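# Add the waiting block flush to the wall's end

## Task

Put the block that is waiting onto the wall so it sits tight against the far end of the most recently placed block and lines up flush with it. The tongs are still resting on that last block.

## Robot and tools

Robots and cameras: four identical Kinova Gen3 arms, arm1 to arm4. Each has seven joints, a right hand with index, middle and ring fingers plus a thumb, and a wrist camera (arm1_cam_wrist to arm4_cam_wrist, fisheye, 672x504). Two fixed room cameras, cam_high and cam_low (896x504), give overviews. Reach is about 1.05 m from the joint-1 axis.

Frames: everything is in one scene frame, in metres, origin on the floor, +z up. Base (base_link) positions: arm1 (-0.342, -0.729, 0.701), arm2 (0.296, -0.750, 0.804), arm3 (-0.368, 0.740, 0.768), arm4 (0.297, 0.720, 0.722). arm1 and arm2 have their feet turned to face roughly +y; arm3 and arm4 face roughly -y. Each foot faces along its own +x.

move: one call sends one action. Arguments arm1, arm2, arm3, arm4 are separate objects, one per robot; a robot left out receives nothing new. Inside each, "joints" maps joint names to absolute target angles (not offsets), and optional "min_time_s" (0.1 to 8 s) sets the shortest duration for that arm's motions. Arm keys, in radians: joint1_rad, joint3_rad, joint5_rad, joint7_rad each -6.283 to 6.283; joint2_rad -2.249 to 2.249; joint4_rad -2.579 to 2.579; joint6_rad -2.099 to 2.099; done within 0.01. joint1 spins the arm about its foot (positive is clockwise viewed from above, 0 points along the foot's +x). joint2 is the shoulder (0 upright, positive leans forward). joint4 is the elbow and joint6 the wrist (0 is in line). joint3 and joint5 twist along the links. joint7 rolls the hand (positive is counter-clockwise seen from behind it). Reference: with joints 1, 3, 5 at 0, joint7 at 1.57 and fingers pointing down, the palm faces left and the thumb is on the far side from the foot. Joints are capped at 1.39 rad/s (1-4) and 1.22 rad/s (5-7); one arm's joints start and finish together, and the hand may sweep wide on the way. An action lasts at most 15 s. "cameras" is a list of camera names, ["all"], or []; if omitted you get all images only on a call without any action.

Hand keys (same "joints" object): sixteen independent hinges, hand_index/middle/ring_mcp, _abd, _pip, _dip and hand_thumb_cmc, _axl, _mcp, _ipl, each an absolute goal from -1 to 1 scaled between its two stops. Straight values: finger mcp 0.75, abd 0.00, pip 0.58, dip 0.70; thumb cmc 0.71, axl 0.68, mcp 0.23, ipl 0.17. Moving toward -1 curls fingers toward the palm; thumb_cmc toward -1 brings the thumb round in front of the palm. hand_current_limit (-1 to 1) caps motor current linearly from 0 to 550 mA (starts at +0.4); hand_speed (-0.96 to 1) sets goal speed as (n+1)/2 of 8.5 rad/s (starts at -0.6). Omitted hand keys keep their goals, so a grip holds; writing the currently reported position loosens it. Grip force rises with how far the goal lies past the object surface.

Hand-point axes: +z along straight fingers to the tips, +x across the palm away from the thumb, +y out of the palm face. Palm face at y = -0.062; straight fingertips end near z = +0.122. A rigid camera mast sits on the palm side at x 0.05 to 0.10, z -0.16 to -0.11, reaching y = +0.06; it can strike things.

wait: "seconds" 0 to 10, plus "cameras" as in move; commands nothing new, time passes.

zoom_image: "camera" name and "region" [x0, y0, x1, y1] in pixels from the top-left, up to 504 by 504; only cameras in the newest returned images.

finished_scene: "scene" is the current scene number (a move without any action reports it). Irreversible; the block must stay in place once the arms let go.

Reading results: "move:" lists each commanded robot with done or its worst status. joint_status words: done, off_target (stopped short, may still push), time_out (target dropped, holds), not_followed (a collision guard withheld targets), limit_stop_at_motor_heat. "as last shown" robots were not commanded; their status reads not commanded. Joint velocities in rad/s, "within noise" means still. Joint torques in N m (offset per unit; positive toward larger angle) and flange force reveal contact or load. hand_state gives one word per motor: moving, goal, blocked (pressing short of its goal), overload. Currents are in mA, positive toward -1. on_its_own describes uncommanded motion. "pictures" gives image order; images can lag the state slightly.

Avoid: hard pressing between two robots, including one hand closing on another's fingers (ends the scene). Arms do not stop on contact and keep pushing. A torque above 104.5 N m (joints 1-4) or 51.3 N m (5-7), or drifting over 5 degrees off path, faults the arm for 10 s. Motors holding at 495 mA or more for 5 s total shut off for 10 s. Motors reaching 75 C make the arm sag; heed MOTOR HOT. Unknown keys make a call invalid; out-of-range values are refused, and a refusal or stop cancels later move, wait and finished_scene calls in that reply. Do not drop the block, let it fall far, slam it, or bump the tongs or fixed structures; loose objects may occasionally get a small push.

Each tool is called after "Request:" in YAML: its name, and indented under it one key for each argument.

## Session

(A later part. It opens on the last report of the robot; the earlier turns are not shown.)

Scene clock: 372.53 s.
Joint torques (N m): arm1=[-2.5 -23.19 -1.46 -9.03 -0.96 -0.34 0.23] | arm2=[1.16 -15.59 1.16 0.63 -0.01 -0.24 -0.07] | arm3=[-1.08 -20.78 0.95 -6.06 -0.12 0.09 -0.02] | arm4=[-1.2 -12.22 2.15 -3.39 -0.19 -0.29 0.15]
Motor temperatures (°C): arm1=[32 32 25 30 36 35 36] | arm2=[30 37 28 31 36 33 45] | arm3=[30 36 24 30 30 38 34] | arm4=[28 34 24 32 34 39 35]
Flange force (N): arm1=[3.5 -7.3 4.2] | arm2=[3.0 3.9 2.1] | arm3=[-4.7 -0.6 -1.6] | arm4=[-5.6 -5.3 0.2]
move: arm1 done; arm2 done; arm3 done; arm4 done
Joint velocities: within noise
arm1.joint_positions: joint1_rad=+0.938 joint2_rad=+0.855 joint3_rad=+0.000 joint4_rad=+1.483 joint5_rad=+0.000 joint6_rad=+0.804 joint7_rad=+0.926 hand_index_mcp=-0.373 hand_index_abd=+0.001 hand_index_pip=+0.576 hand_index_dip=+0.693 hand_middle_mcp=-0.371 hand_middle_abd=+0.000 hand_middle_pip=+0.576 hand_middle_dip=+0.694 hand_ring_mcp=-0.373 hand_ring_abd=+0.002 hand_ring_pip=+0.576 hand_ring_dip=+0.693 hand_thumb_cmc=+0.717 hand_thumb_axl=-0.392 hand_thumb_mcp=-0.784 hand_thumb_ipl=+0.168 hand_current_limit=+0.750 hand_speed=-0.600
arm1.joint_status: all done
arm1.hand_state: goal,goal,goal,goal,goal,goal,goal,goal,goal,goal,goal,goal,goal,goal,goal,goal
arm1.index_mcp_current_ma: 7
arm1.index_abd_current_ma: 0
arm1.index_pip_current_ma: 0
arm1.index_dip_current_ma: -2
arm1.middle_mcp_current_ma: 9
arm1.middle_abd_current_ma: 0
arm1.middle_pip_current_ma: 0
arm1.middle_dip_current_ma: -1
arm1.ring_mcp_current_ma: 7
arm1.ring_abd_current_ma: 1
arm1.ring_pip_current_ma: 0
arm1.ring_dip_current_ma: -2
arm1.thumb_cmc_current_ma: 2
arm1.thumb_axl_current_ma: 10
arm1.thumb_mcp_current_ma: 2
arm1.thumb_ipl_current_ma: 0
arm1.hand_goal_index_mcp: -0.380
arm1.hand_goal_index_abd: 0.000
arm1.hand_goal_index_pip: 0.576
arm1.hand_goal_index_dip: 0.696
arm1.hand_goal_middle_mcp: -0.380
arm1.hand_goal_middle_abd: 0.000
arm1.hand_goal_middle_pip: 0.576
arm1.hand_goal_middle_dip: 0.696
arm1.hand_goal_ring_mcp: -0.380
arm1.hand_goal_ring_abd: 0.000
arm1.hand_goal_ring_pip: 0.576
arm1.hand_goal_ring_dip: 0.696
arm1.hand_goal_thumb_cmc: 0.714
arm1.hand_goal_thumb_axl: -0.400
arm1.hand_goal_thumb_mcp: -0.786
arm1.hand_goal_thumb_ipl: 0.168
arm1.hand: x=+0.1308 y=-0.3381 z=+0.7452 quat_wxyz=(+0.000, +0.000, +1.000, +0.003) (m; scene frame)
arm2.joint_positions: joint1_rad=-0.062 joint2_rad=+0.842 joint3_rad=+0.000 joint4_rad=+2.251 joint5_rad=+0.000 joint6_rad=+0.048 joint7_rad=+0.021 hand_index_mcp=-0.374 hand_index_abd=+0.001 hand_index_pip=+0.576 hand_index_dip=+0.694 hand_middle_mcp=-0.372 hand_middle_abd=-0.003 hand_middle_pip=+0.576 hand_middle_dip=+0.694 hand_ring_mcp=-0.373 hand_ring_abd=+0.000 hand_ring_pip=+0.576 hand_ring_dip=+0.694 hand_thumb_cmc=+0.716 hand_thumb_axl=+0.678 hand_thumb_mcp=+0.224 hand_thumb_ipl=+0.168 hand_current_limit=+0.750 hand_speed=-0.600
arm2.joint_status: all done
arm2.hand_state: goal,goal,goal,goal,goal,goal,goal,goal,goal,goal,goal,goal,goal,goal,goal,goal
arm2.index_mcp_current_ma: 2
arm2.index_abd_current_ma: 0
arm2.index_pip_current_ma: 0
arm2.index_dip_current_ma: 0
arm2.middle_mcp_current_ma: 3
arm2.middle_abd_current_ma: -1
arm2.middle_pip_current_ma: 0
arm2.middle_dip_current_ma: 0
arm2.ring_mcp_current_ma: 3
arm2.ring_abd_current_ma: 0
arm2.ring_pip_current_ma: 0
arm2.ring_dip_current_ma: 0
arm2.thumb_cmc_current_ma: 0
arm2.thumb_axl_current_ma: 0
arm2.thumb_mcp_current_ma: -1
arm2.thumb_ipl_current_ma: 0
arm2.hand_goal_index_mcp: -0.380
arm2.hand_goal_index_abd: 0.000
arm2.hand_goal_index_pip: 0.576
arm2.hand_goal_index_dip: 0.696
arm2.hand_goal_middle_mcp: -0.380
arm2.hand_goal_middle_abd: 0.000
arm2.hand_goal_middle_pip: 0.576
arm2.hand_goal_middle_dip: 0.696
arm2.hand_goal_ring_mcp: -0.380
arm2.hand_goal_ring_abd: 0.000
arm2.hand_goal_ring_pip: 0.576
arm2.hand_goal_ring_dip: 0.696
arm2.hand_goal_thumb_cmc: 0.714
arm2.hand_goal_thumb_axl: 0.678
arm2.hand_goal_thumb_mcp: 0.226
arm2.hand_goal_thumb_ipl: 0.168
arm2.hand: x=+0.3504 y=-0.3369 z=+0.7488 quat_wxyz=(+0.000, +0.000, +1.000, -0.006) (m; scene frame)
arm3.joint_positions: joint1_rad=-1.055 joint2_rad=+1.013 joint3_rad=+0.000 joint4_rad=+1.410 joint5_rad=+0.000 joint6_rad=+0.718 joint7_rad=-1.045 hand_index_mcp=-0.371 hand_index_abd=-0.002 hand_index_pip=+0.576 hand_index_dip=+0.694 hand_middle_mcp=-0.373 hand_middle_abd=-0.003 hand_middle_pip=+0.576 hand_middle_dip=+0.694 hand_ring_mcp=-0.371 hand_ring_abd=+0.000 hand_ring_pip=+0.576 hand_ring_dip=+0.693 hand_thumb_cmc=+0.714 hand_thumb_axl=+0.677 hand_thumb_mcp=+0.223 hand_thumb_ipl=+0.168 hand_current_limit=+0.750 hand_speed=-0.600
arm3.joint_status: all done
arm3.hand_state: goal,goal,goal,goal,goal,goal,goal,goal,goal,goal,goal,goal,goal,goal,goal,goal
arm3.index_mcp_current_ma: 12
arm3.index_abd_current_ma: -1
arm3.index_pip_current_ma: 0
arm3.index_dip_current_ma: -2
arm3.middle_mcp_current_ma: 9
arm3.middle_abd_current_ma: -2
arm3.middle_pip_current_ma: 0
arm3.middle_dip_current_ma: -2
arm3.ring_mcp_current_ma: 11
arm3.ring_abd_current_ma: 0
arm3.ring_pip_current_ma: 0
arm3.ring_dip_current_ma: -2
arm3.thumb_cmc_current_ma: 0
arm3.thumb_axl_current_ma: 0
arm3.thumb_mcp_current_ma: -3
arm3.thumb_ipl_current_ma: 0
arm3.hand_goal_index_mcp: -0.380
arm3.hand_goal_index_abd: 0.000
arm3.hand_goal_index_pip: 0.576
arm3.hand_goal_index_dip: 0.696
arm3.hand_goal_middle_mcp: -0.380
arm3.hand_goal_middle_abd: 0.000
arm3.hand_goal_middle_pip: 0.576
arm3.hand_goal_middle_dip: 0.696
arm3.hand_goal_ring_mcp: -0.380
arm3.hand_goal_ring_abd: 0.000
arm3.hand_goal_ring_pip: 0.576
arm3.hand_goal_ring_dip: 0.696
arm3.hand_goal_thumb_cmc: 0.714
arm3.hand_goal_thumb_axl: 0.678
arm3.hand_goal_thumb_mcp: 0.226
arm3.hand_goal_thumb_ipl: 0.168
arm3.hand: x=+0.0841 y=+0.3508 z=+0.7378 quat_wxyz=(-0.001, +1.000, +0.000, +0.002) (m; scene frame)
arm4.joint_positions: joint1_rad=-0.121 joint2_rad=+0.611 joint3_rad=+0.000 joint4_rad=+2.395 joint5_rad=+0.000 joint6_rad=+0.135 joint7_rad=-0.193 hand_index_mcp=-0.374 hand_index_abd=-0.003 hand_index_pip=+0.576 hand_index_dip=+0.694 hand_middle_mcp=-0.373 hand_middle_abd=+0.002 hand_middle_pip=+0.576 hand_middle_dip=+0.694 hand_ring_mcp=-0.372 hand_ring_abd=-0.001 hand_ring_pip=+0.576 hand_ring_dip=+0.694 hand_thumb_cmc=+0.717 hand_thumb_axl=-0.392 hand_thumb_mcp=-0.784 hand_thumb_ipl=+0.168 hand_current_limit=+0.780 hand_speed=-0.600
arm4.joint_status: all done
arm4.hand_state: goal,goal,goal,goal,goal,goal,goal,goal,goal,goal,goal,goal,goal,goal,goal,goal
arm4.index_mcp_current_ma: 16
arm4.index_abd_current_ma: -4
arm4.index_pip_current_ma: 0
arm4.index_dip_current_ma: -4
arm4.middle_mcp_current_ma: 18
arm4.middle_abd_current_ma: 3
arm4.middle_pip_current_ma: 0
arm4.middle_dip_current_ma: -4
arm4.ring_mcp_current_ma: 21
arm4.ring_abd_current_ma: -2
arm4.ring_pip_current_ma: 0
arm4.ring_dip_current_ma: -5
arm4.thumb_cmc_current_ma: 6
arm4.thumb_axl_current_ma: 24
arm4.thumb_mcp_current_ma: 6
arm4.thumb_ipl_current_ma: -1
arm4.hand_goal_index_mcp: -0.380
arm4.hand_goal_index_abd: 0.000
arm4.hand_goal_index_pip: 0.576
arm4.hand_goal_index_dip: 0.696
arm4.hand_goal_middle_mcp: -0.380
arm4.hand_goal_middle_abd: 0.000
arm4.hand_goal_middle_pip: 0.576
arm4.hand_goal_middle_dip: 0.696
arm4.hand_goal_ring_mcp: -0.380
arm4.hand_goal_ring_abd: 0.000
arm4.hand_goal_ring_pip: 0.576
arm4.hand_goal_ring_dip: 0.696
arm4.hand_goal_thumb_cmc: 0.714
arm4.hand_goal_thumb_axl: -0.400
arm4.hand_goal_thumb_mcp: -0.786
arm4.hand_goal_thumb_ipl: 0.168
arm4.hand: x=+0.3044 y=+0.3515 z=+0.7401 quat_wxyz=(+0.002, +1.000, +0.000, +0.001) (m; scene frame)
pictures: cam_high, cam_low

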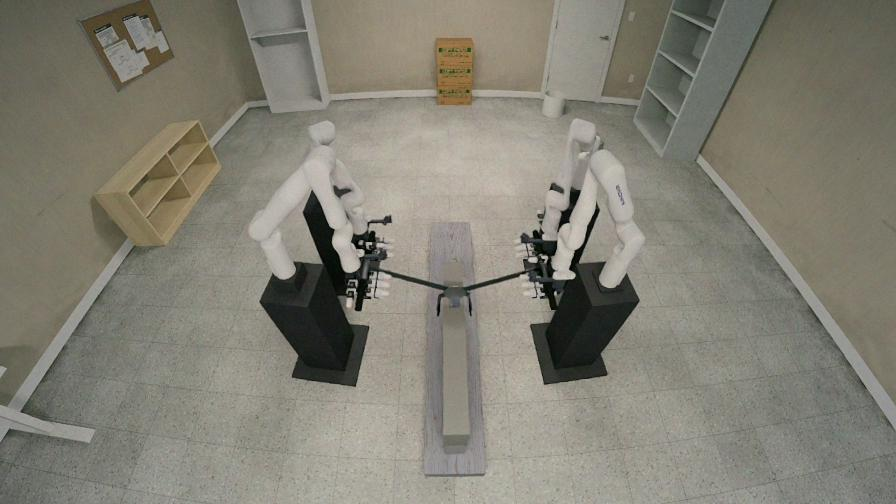

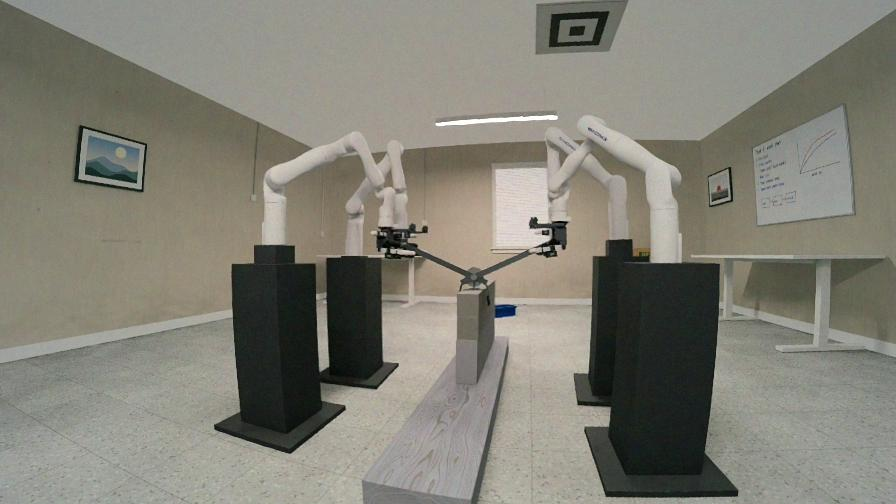

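Request:
move:
  arm1: {"joints":{"hand_index_mcp":0.75,"hand_middle_mcp":0.75,"hand_ring_mcp":0.75}}
  arm2: {"joints":{"hand_index_mcp":0.75,"hand_middle_mcp":0.75,"hand_ring_mcp":0.75}}
  arm3: {"joints":{"hand_index_mcp":0.75,"hand_middle_mcp":0.75,"hand_ring_mcp":0.75}}
  arm4: {"joints":{"hand_index_mcp":0.75,"hand_middle_mcp":0.75,"hand_ring_mcp":0.75}}

Request:
move:
  arm1: {"joints":{"joint1_rad":1.0070,"joint2_rad":0.8143,"joint4_rad":1.5801,"joint6_rad":0.7472,"joint7_rad":0.9957},"min_time_s":2}
  arm2: {"joints":{"joint1_rad":-0.0591,"joint2_rad":0.8460,"joint4_rad":2.3939,"joint6_rad":-0.0983,"joint7_rad":0.0243},"min_time_s":2}
  arm3: {"joints":{"joint1_rad":-1.1266,"joint2_rad":0.9785,"joint4_rad":1.5067,"joint6_rad":0.6564,"joint7_rad":-1.1167},"min_time_s":2}
  arm4: {"joints":{"joint1_rad":-0.1567,"joint2_rad":0.5993,"joint4_rad":2.5372,"joint6_rad":0.0052,"joint7_rad":-0.2290},"min_time_s":2}
  cameras: ["cam_high","cam_low"]

Request:
zoom_image:
  camera: "cam_low"
  region: [440, 265, 520, 395]

Request:
zoom_image:
  camera: "cam_high"
  region: [415, 250, 495, 350]

Request:
zoom_image:
  camera: "cam_low"
  region: [370, 200, 590, 300]

Scene clock: 378.93 s.
Joint torques (N m): arm1=[-2.67 -23.23 -1.5 -9.25 -0.87 -0.45 0.26] | arm2=[1.14 -15.35 1.19 0.8 0 -0.04 -0.08] | arm3=[-1.08 -20.71 0.8 -5.88 -0.19 0.16 -0.01] | arm4=[-1.43 -12.16 1.83 -3.29 -0.17 -0.16 0.17]
Motor temperatures (°C): arm1=[32 32 25 30 36 35 36] | arm2=[30 37 28 31 36 33 45] | arm3=[30 36 24 30 30 38 34] | arm4=[28 34 24 32 34 39 35]
Flange force (N): arm1=[3.9 -7.9 4.1] | arm2=[2.9 3.8 2.0] | arm3=[-4.3 -0.4 -1.6] | arm4=[-6.3 -5.2 0.5]
move: arm1 done; arm2 done; arm3 done; arm4 done
Joint velocities: within noise
arm1.joint_positions: joint1_rad=+0.938 joint2_rad=+0.855 joint3_rad=+0.000 joint4_rad=+1.483 joint5_rad=+0.000 joint6_rad=+0.804 joint7_rad=+0.926 hand_index_mcp=+0.746 hand_index_abd=+0.001 hand_index_pip=+0.576 hand_index_dip=+0.693 hand_middle_mcp=+0.745 hand_middle_abd=+0.000 hand_middle_pip=+0.576 hand_middle_dip=+0.694 hand_ring_mcp=+0.746 hand_ring_abd=+0.002 hand_ring_pip=+0.576 hand_ring_dip=+0.693 hand_thumb_cmc=+0.717 hand_thumb_axl=-0.392 hand_thumb_mcp=-0.784 hand_thumb_ipl=+0.168 hand_current_limit=+0.750 hand_speed=-0.600
arm1.joint_status: all done
arm1.hand_state: goal,goal,goal,goal,goal,goal,goal,goal,goal,goal,goal,goal,goal,goal,goal,goal
arm1.index_mcp_current_ma: -3
arm1.index_abd_current_ma: 0
arm1.index_pip_current_ma: 0
arm1.index_dip_current_ma: -2
arm1.middle_mcp_current_ma: -4
arm1.middle_abd_current_ma: 0
arm1.middle_pip_current_ma: 0
arm1.middle_dip_current_ma: -1
arm1.ring_mcp_current_ma: -3
arm1.ring_abd_current_ma: 1
arm1.ring_pip_current_ma: 0
arm1.ring_dip_current_ma: -2
arm1.thumb_cmc_current_ma: 2
arm1.thumb_axl_current_ma: 10
arm1.thumb_mcp_current_ma: 2
arm1.thumb_ipl_current_ma: 0
arm1.hand_goal_index_mcp: 0.750
arm1.hand_goal_index_abd: 0.000
arm1.hand_goal_index_pip: 0.576
arm1.hand_goal_index_dip: 0.696
arm1.hand_goal_middle_mcp: 0.750
arm1.hand_goal_middle_abd: 0.000
arm1.hand_goal_middle_pip: 0.576
arm1.hand_goal_middle_dip: 0.696
arm1.hand_goal_ring_mcp: 0.750
arm1.hand_goal_ring_abd: 0.000
arm1.hand_goal_ring_pip: 0.576
arm1.hand_goal_ring_dip: 0.696
arm1.hand_goal_thumb_cmc: 0.714
arm1.hand_goal_thumb_axl: -0.400
arm1.hand_goal_thumb_mcp: -0.786
arm1.hand_goal_thumb_ipl: 0.168
arm1.hand: x=+0.1308 y=-0.3381 z=+0.7452 quat_wxyz=(+0.000, +0.000, +1.000, +0.003) (m; scene frame)
arm2.joint_positions: joint1_rad=-0.062 joint2_rad=+0.842 joint3_rad=+0.000 joint4_rad=+2.251 joint5_rad=+0.000 joint6_rad=+0.048 joint7_rad=+0.021 hand_index_mcp=+0.746 hand_index_abd=+0.001 hand_index_pip=+0.576 hand_index_dip=+0.694 hand_middle_mcp=+0.746 hand_middle_abd=-0.003 hand_middle_pip=+0.576 hand_middle_dip=+0.694 hand_ring_mcp=+0.745 hand_ring_abd=+0.000 hand_ring_pip=+0.576 hand_ring_dip=+0.694 hand_thumb_cmc=+0.716 hand_thumb_axl=+0.678 hand_thumb_mcp=+0.224 hand_thumb_ipl=+0.168 hand_current_limit=+0.750 hand_speed=-0.600
arm2.joint_status: all done
arm2.hand_state: goal,goal,goal,goal,goal,goal,goal,goal,goal,goal,goal,goal,goal,goal,goal,goal
arm2.index_mcp_current_ma: -1
arm2.index_abd_current_ma: 0
arm2.index_pip_current_ma: 0
arm2.index_dip_current_ma: 0
arm2.middle_mcp_current_ma: -1
arm2.middle_abd_current_ma: -1
arm2.middle_pip_current_ma: 0
arm2.middle_dip_current_ma: 0
arm2.ring_mcp_current_ma: -1
arm2.ring_abd_current_ma: 0
arm2.ring_pip_current_ma: 0
arm2.ring_dip_current_ma: 0
arm2.thumb_cmc_current_ma: 0
arm2.thumb_axl_current_ma: 0
arm2.thumb_mcp_current_ma: -1
arm2.thumb_ipl_current_ma: 0
arm2.hand_goal_index_mcp: 0.750
arm2.hand_goal_index_abd: 0.000
arm2.hand_goal_index_pip: 0.576
arm2.hand_goal_index_dip: 0.696
arm2.hand_goal_middle_mcp: 0.750
arm2.hand_goal_middle_abd: 0.000
arm2.hand_goal_middle_pip: 0.576
arm2.hand_goal_middle_dip: 0.696
arm2.hand_goal_ring_mcp: 0.750
arm2.hand_goal_ring_abd: 0.000
arm2.hand_goal_ring_pip: 0.576
arm2.hand_goal_ring_dip: 0.696
arm2.hand_goal_thumb_cmc: 0.714
arm2.hand_goal_thumb_axl: 0.678
arm2.hand_goal_thumb_mcp: 0.226
arm2.hand_goal_thumb_ipl: 0.168
arm2.hand: x=+0.3504 y=-0.3369 z=+0.7488 quat_wxyz=(+0.000, +0.000, +1.000, -0.006) (m; scene frame)
arm3.joint_positions: joint1_rad=-1.055 joint2_rad=+1.013 joint3_rad=+0.000 joint4_rad=+1.410 joint5_rad=+0.000 joint6_rad=+0.718 joint7_rad=-1.045 hand_index_mcp=+0.746 hand_index_abd=-0.002 hand_index_pip=+0.576 hand_index_dip=+0.694 hand_middle_mcp=+0.746 hand_middle_abd=-0.003 hand_middle_pip=+0.576 hand_middle_dip=+0.694 hand_ring_mcp=+0.746 hand_ring_abd=+0.000 hand_ring_pip=+0.576 hand_ring_dip=+0.693 hand_thumb_cmc=+0.714 hand_thumb_axl=+0.677 hand_thumb_mcp=+0.223 hand_thumb_ipl=+0.168 hand_current_limit=+0.750 hand_speed=-0.600
arm3.joint_status: all done
arm3.hand_state: goal,goal,goal,goal,goal,goal,goal,goal,goal,goal,goal,goal,goal,goal,goal,goal
arm3.index_mcp_current_ma: -4
arm3.index_abd_current_ma: -1
arm3.index_pip_current_ma: 0
arm3.index_dip_current_ma: -2
arm3.middle_mcp_current_ma: -4
arm3.middle_abd_current_ma: -2
arm3.middle_pip_current_ma: 0
arm3.middle_dip_current_ma: -2
arm3.ring_mcp_current_ma: -4
arm3.ring_abd_current_ma: 0
arm3.ring_pip_current_ma: 0
arm3.ring_dip_current_ma: -2
arm3.thumb_cmc_current_ma: 0
arm3.thumb_axl_current_ma: 0
arm3.thumb_mcp_current_ma: -3
arm3.thumb_ipl_current_ma: 0
arm3.hand_goal_index_mcp: 0.750
arm3.hand_goal_index_abd: 0.000
arm3.hand_goal_index_pip: 0.576
arm3.hand_goal_index_dip: 0.696
arm3.hand_goal_middle_mcp: 0.750
arm3.hand_goal_middle_abd: 0.000
arm3.hand_goal_middle_pip: 0.576
arm3.hand_goal_middle_dip: 0.696
arm3.hand_goal_ring_mcp: 0.750
arm3.hand_goal_ring_abd: 0.000
arm3.hand_goal_ring_pip: 0.576
arm3.hand_goal_ring_dip: 0.696
arm3.hand_goal_thumb_cmc: 0.714
arm3.hand_goal_thumb_axl: 0.678
arm3.hand_goal_thumb_mcp: 0.226
arm3.hand_goal_thumb_ipl: 0.168
arm3.hand: x=+0.0841 y=+0.3508 z=+0.7378 quat_wxyz=(-0.001, +1.000, +0.000, +0.002) (m; scene frame)
arm4.joint_positions: joint1_rad=-0.121 joint2_rad=+0.611 joint3_rad=+0.000 joint4_rad=+2.395 joint5_rad=+0.000 joint6_rad=+0.135 joint7_rad=-0.193 hand_index_mcp=+0.745 hand_index_abd=-0.003 hand_index_pip=+0.576 hand_index_dip=+0.694 hand_middle_mcp=+0.746 hand_middle_abd=+0.002 hand_middle_pip=+0.576 hand_middle_dip=+0.694 hand_ring_mcp=+0.745 hand_ring_abd=-0.001 hand_ring_pip=+0.576 hand_ring_dip=+0.694 hand_thumb_cmc=+0.717 hand_thumb_axl=-0.392 hand_thumb_mcp=-0.784 hand_thumb_ipl=+0.168 hand_current_limit=+0.780 hand_speed=-0.600
arm4.joint_status: all done
arm4.hand_state: goal,goal,goal,goal,goal,goal,goal,goal,goal,goal,goal,goal,goal,goal,goal,goal
arm4.index_mcp_current_ma: -11
arm4.index_abd_current_ma: -4
arm4.index_pip_current_ma: 0
arm4.index_dip_current_ma: -4
arm4.middle_mcp_current_ma: -10
arm4.middle_abd_current_ma: 3
arm4.middle_pip_current_ma: 0
arm4.middle_dip_current_ma: -4
arm4.ring_mcp_current_ma: -11
arm4.ring_abd_current_ma: -2
arm4.ring_pip_current_ma: 0
arm4.ring_dip_current_ma: -5
arm4.thumb_cmc_current_ma: 6
arm4.thumb_axl_current_ma: 24
arm4.thumb_mcp_current_ma: 6
arm4.thumb_ipl_current_ma: -1
arm4.hand_goal_index_mcp: 0.750
arm4.hand_goal_index_abd: 0.000
arm4.hand_goal_index_pip: 0.576
arm4.hand_goal_index_dip: 0.696
arm4.hand_goal_middle_mcp: 0.750
arm4.hand_goal_middle_abd: 0.000
arm4.hand_goal_middle_pip: 0.576
arm4.hand_goal_middle_dip: 0.696
arm4.hand_goal_ring_mcp: 0.750
arm4.hand_goal_ring_abd: 0.000
arm4.hand_goal_ring_pip: 0.576
arm4.hand_goal_ring_dip: 0.696
arm4.hand_goal_thumb_cmc: 0.714
arm4.hand_goal_thumb_axl: -0.400
arm4.hand_goal_thumb_mcp: -0.786
arm4.hand_goal_thumb_ipl: 0.168
arm4.hand: x=+0.3043 y=+0.3515 z=+0.7401 quat_wxyz=(+0.002, +1.000, +0.000, +0.001) (m; scene frame)
pictures: none

Scene clock: 381.23 s.
Joint torques (N m): arm1=[-0.6 -21.83 0.36 -7.65 -0.35 0.22 0.04] | arm2=[1.12 -14.18 1.16 2 -0.02 -0.02 -0.05] | arm3=[-1.09 -19.92 0.79 -5.5 -0.23 0.15 0.01] | arm4=[-1.47 -10.89 1.79 -2.15 -0.18 -0.18 0.21]
Motor temperatures (°C): arm1=[32 32 25 30 36 35 36] | arm2=[30 37 28 31 36 33 45] | arm3=[30 36 24 30 30 38 34] | arm4=[28 34 24 32 34 39 35]
Flange force (N): arm1=[3.8 -3.3 4.3] | arm2=[3.4 3.4 2.3] | arm3=[-4.2 0.1 -1.7] | arm4=[-6.7 -4.6 0.4]
move: arm1 done; arm2 done; arm3 done; arm4 done
Joint velocities: within noise
arm1.joint_positions: joint1_rad=+1.007 joint2_rad=+0.814 joint3_rad=+0.000 joint4_rad=+1.580 joint5_rad=+0.000 joint6_rad=+0.747 joint7_rad=+0.996 hand_index_mcp=+0.746 hand_index_abd=+0.001 hand_index_pip=+0.576 hand_index_dip=+0.693 hand_middle_mcp=+0.745 hand_middle_abd=+0.000 hand_middle_pip=+0.576 hand_middle_dip=+0.694 hand_ring_mcp=+0.746 hand_ring_abd=+0.002 hand_ring_pip=+0.576 hand_ring_dip=+0.693 hand_thumb_cmc=+0.717 hand_thumb_axl=-0.392 hand_thumb_mcp=-0.784 hand_thumb_ipl=+0.168 hand_current_limit=+0.750 hand_speed=-0.600
arm1.joint_status: all done
arm1.hand_state: goal,goal,goal,goal,goal,goal,goal,goal,goal,goal,goal,goal,goal,goal,goal,goal
arm1.index_mcp_current_ma: -3
arm1.index_abd_current_ma: 0
arm1.index_pip_current_ma: 0
arm1.index_dip_current_ma: -2
arm1.middle_mcp_current_ma: -4
arm1.middle_abd_current_ma: 0
arm1.middle_pip_current_ma: 0
arm1.middle_dip_current_ma: -1
arm1.ring_mcp_current_ma: -3
arm1.ring_abd_current_ma: 1
arm1.ring_pip_current_ma: 0
arm1.ring_dip_current_ma: -2
arm1.thumb_cmc_current_ma: 2
arm1.thumb_axl_current_ma: 10
arm1.thumb_mcp_current_ma: 2
arm1.thumb_ipl_current_ma: 0
arm1.hand_goal_index_mcp: 0.750
arm1.hand_goal_index_abd: 0.000
arm1.hand_goal_index_pip: 0.576
arm1.hand_goal_index_dip: 0.696
arm1.hand_goal_middle_mcp: 0.750
arm1.hand_goal_middle_abd: 0.000
arm1.hand_goal_middle_pip: 0.576
arm1.hand_goal_middle_dip: 0.696
arm1.hand_goal_ring_mcp: 0.750
arm1.hand_goal_ring_abd: 0.000
arm1.hand_goal_ring_pip: 0.576
arm1.hand_goal_ring_dip: 0.696
arm1.hand_goal_thumb_cmc: 0.714
arm1.hand_goal_thumb_axl: -0.400
arm1.hand_goal_thumb_mcp: -0.786
arm1.hand_goal_thumb_ipl: 0.168
arm1.hand: x=+0.1308 y=-0.3831 z=+0.7450 quat_wxyz=(+0.000, +0.000, +1.000, +0.003) (m; scene frame)
arm2.joint_positions: joint1_rad=-0.059 joint2_rad=+0.846 joint3_rad=+0.000 joint4_rad=+2.394 joint5_rad=+0.000 joint6_rad=-0.098 joint7_rad=+0.024 hand_index_mcp=+0.746 hand_index_abd=+0.001 hand_index_pip=+0.576 hand_index_dip=+0.694 hand_middle_mcp=+0.746 hand_middle_abd=-0.003 hand_middle_pip=+0.576 hand_middle_dip=+0.694 hand_ring_mcp=+0.745 hand_ring_abd=+0.000 hand_ring_pip=+0.576 hand_ring_dip=+0.694 hand_thumb_cmc=+0.716 hand_thumb_axl=+0.678 hand_thumb_mcp=+0.224 hand_thumb_ipl=+0.168 hand_current_limit=+0.750 hand_speed=-0.600
arm2.joint_status: all done
arm2.hand_state: goal,goal,goal,goal,goal,goal,goal,goal,goal,goal,goal,goal,goal,goal,goal,goal
arm2.index_mcp_current_ma: -1
arm2.index_abd_current_ma: 0
arm2.index_pip_current_ma: 0
arm2.index_dip_current_ma: 0
arm2.middle_mcp_current_ma: -1
arm2.middle_abd_current_ma: -1
arm2.middle_pip_current_ma: 0
arm2.middle_dip_current_ma: 0
arm2.ring_mcp_current_ma: -1
arm2.ring_abd_current_ma: 0
arm2.ring_pip_current_ma: 0
arm2.ring_dip_current_ma: 0
arm2.thumb_cmc_current_ma: 0
arm2.thumb_axl_current_ma: 0
arm2.thumb_mcp_current_ma: -1
arm2.thumb_ipl_current_ma: 0
arm2.hand_goal_index_mcp: 0.750
arm2.hand_goal_index_abd: 0.000
arm2.hand_goal_index_pip: 0.576
arm2.hand_goal_index_dip: 0.696
arm2.hand_goal_middle_mcp: 0.750
arm2.hand_goal_middle_abd: 0.000
arm2.hand_goal_middle_pip: 0.576
arm2.hand_goal_middle_dip: 0.696
arm2.hand_goal_ring_mcp: 0.750
arm2.hand_goal_ring_abd: 0.000
arm2.hand_goal_ring_pip: 0.576
arm2.hand_goal_ring_dip: 0.696
arm2.hand_goal_thumb_cmc: 0.714
arm2.hand_goal_thumb_axl: 0.678
arm2.hand_goal_thumb_mcp: 0.226
arm2.hand_goal_thumb_ipl: 0.168
arm2.hand: x=+0.3504 y=-0.3819 z=+0.7493 quat_wxyz=(+0.000, +0.000, +1.000, -0.006) (m; scene frame)
arm3.joint_positions: joint1_rad=-1.127 joint2_rad=+0.978 joint3_rad=+0.000 joint4_rad=+1.507 joint5_rad=+0.000 joint6_rad=+0.656 joint7_rad=-1.117 hand_index_mcp=+0.746 hand_index_abd=-0.002 hand_index_pip=+0.576 hand_index_dip=+0.694 hand_middle_mcp=+0.746 hand_middle_abd=-0.003 hand_middle_pip=+0.576 hand_middle_dip=+0.694 hand_ring_mcp=+0.746 hand_ring_abd=+0.000 hand_ring_pip=+0.576 hand_ring_dip=+0.693 hand_thumb_cmc=+0.714 hand_thumb_axl=+0.677 hand_thumb_mcp=+0.223 hand_thumb_ipl=+0.168 hand_current_limit=+0.750 hand_speed=-0.600
arm3.joint_status: all done
arm3.hand_state: goal,goal,goal,goal,goal,goal,goal,goal,goal,goal,goal,goal,goal,goal,goal,goal
arm3.index_mcp_current_ma: -4
arm3.index_abd_current_ma: -1
arm3.index_pip_current_ma: 0
arm3.index_dip_current_ma: -2
arm3.middle_mcp_current_ma: -4
arm3.middle_abd_current_ma: -2
arm3.middle_pip_current_ma: 0
arm3.middle_dip_current_ma: -2
arm3.ring_mcp_current_ma: -4
arm3.ring_abd_current_ma: 0
arm3.ring_pip_current_ma: 0
arm3.ring_dip_current_ma: -2
arm3.thumb_cmc_current_ma: 0
arm3.thumb_axl_current_ma: 0
arm3.thumb_mcp_current_ma: -3
arm3.thumb_ipl_current_ma: 0
arm3.hand_goal_index_mcp: 0.750
arm3.hand_goal_index_abd: 0.000
arm3.hand_goal_index_pip: 0.576
arm3.hand_goal_index_dip: 0.696
arm3.hand_goal_middle_mcp: 0.750
arm3.hand_goal_middle_abd: 0.000
arm3.hand_goal_middle_pip: 0.576
arm3.hand_goal_middle_dip: 0.696
arm3.hand_goal_ring_mcp: 0.750
arm3.hand_goal_ring_abd: 0.000
arm3.hand_goal_ring_pip: 0.576
arm3.hand_goal_ring_dip: 0.696
arm3.hand_goal_thumb_cmc: 0.714
arm3.hand_goal_thumb_axl: 0.678
arm3.hand_goal_thumb_mcp: 0.226
arm3.hand_goal_thumb_ipl: 0.168
arm3.hand: x=+0.0841 y=+0.3958 z=+0.7379 quat_wxyz=(-0.001, +1.000, +0.000, +0.002) (m; scene frame)
arm4.joint_positions: joint1_rad=-0.157 joint2_rad=+0.599 joint3_rad=+0.000 joint4_rad=+2.537 joint5_rad=+0.000 joint6_rad=+0.005 joint7_rad=-0.229 hand_index_mcp=+0.745 hand_index_abd=-0.003 hand_index_pip=+0.576 hand_index_dip=+0.694 hand_middle_mcp=+0.746 hand_middle_abd=+0.002 hand_middle_pip=+0.576 hand_middle_dip=+0.694 hand_ring_mcp=+0.745 hand_ring_abd=-0.001 hand_ring_pip=+0.576 hand_ring_dip=+0.694 hand_thumb_cmc=+0.717 hand_thumb_axl=-0.392 hand_thumb_mcp=-0.784 hand_thumb_ipl=+0.168 hand_current_limit=+0.780 hand_speed=-0.600
arm4.joint_status: all done
arm4.hand_state: goal,goal,goal,goal,goal,goal,goal,goal,goal,goal,goal,goal,goal,goal,goal,goal
arm4.index_mcp_current_ma: -11
arm4.index_abd_current_ma: -4
arm4.index_pip_current_ma: 0
arm4.index_dip_current_ma: -4
arm4.middle_mcp_current_ma: -10
arm4.middle_abd_current_ma: 3
arm4.middle_pip_current_ma: 0
arm4.middle_dip_current_ma: -4
arm4.ring_mcp_current_ma: -11
arm4.ring_abd_current_ma: -2
arm4.ring_pip_current_ma: 0
arm4.ring_dip_current_ma: -5
arm4.thumb_cmc_current_ma: 6
arm4.thumb_axl_current_ma: 24
arm4.thumb_mcp_current_ma: 6
arm4.thumb_ipl_current_ma: -1
arm4.hand_goal_index_mcp: 0.750
arm4.hand_goal_index_abd: 0.000
arm4.hand_goal_index_pip: 0.576
arm4.hand_goal_index_dip: 0.696
arm4.hand_goal_middle_mcp: 0.750
arm4.hand_goal_middle_abd: 0.000
arm4.hand_goal_middle_pip: 0.576
arm4.hand_goal_middle_dip: 0.696
arm4.hand_goal_ring_mcp: 0.750
arm4.hand_goal_ring_abd: 0.000
arm4.hand_goal_ring_pip: 0.576
arm4.hand_goal_ring_dip: 0.696
arm4.hand_goal_thumb_cmc: 0.714
arm4.hand_goal_thumb_axl: -0.400
arm4.hand_goal_thumb_mcp: -0.786
arm4.hand_goal_thumb_ipl: 0.168
arm4.hand: x=+0.3043 y=+0.3966 z=+0.7399 quat_wxyz=(+0.002, +1.000, +0.000, +0.001) (m; scene frame)
pictures: cam_high, cam_low

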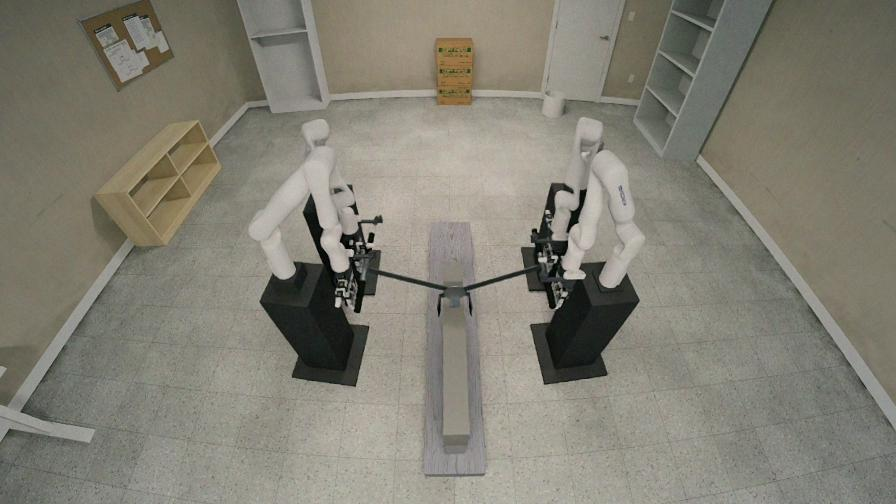

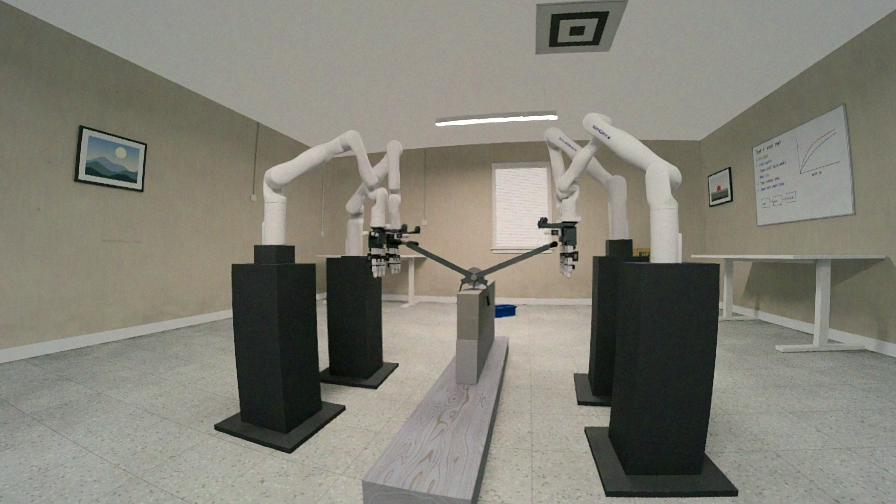

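Scaled by 3.877 from the camera's 896x504 image, which has a finer 1280x720 frame.

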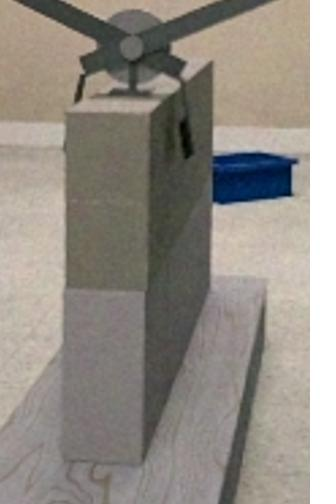

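Scaled by 5.040 from the camera's 896x504 image, which has a finer 1280x720 frame.

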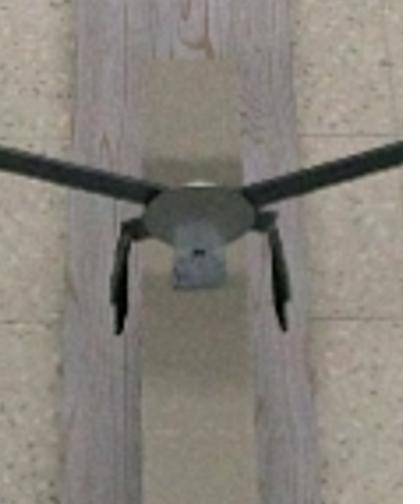

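Scaled by 2.291 from the camera's 896x504 image, which has a finer 1280x720 frame.

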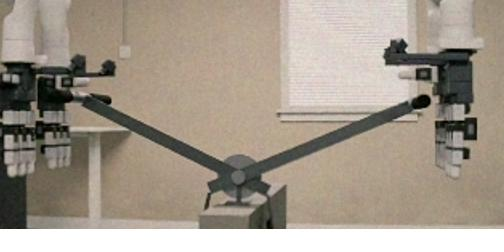

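Request:
zoom_image:
  camera: "cam_high"
  region: [435, 315, 475, 345]

Request:
zoom_image:
  camera: "cam_low"
  region: [450, 325, 490, 355]

Scaled by 12.600 from the camera's 896x504 image, which has a finer 1280x720 frame.

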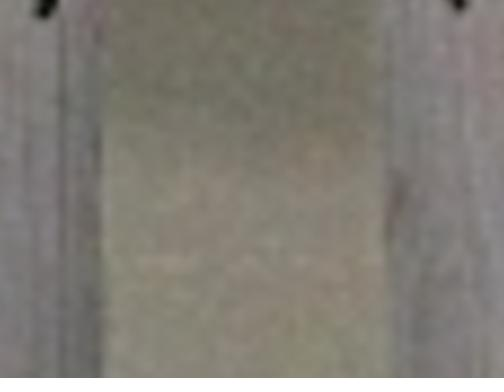

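Scaled by 12.600 from the camera's 896x504 image, which has a finer 1280x720 frame.

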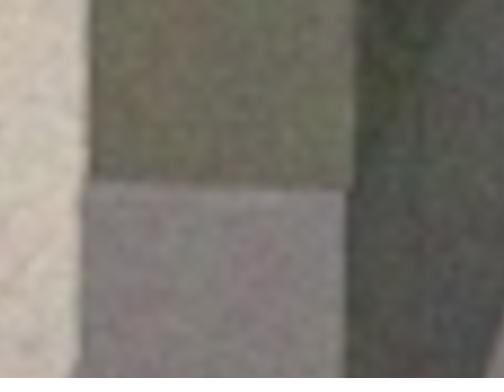

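Request:
finished_scene:
  scene: 2

The scene is finished: the task was done.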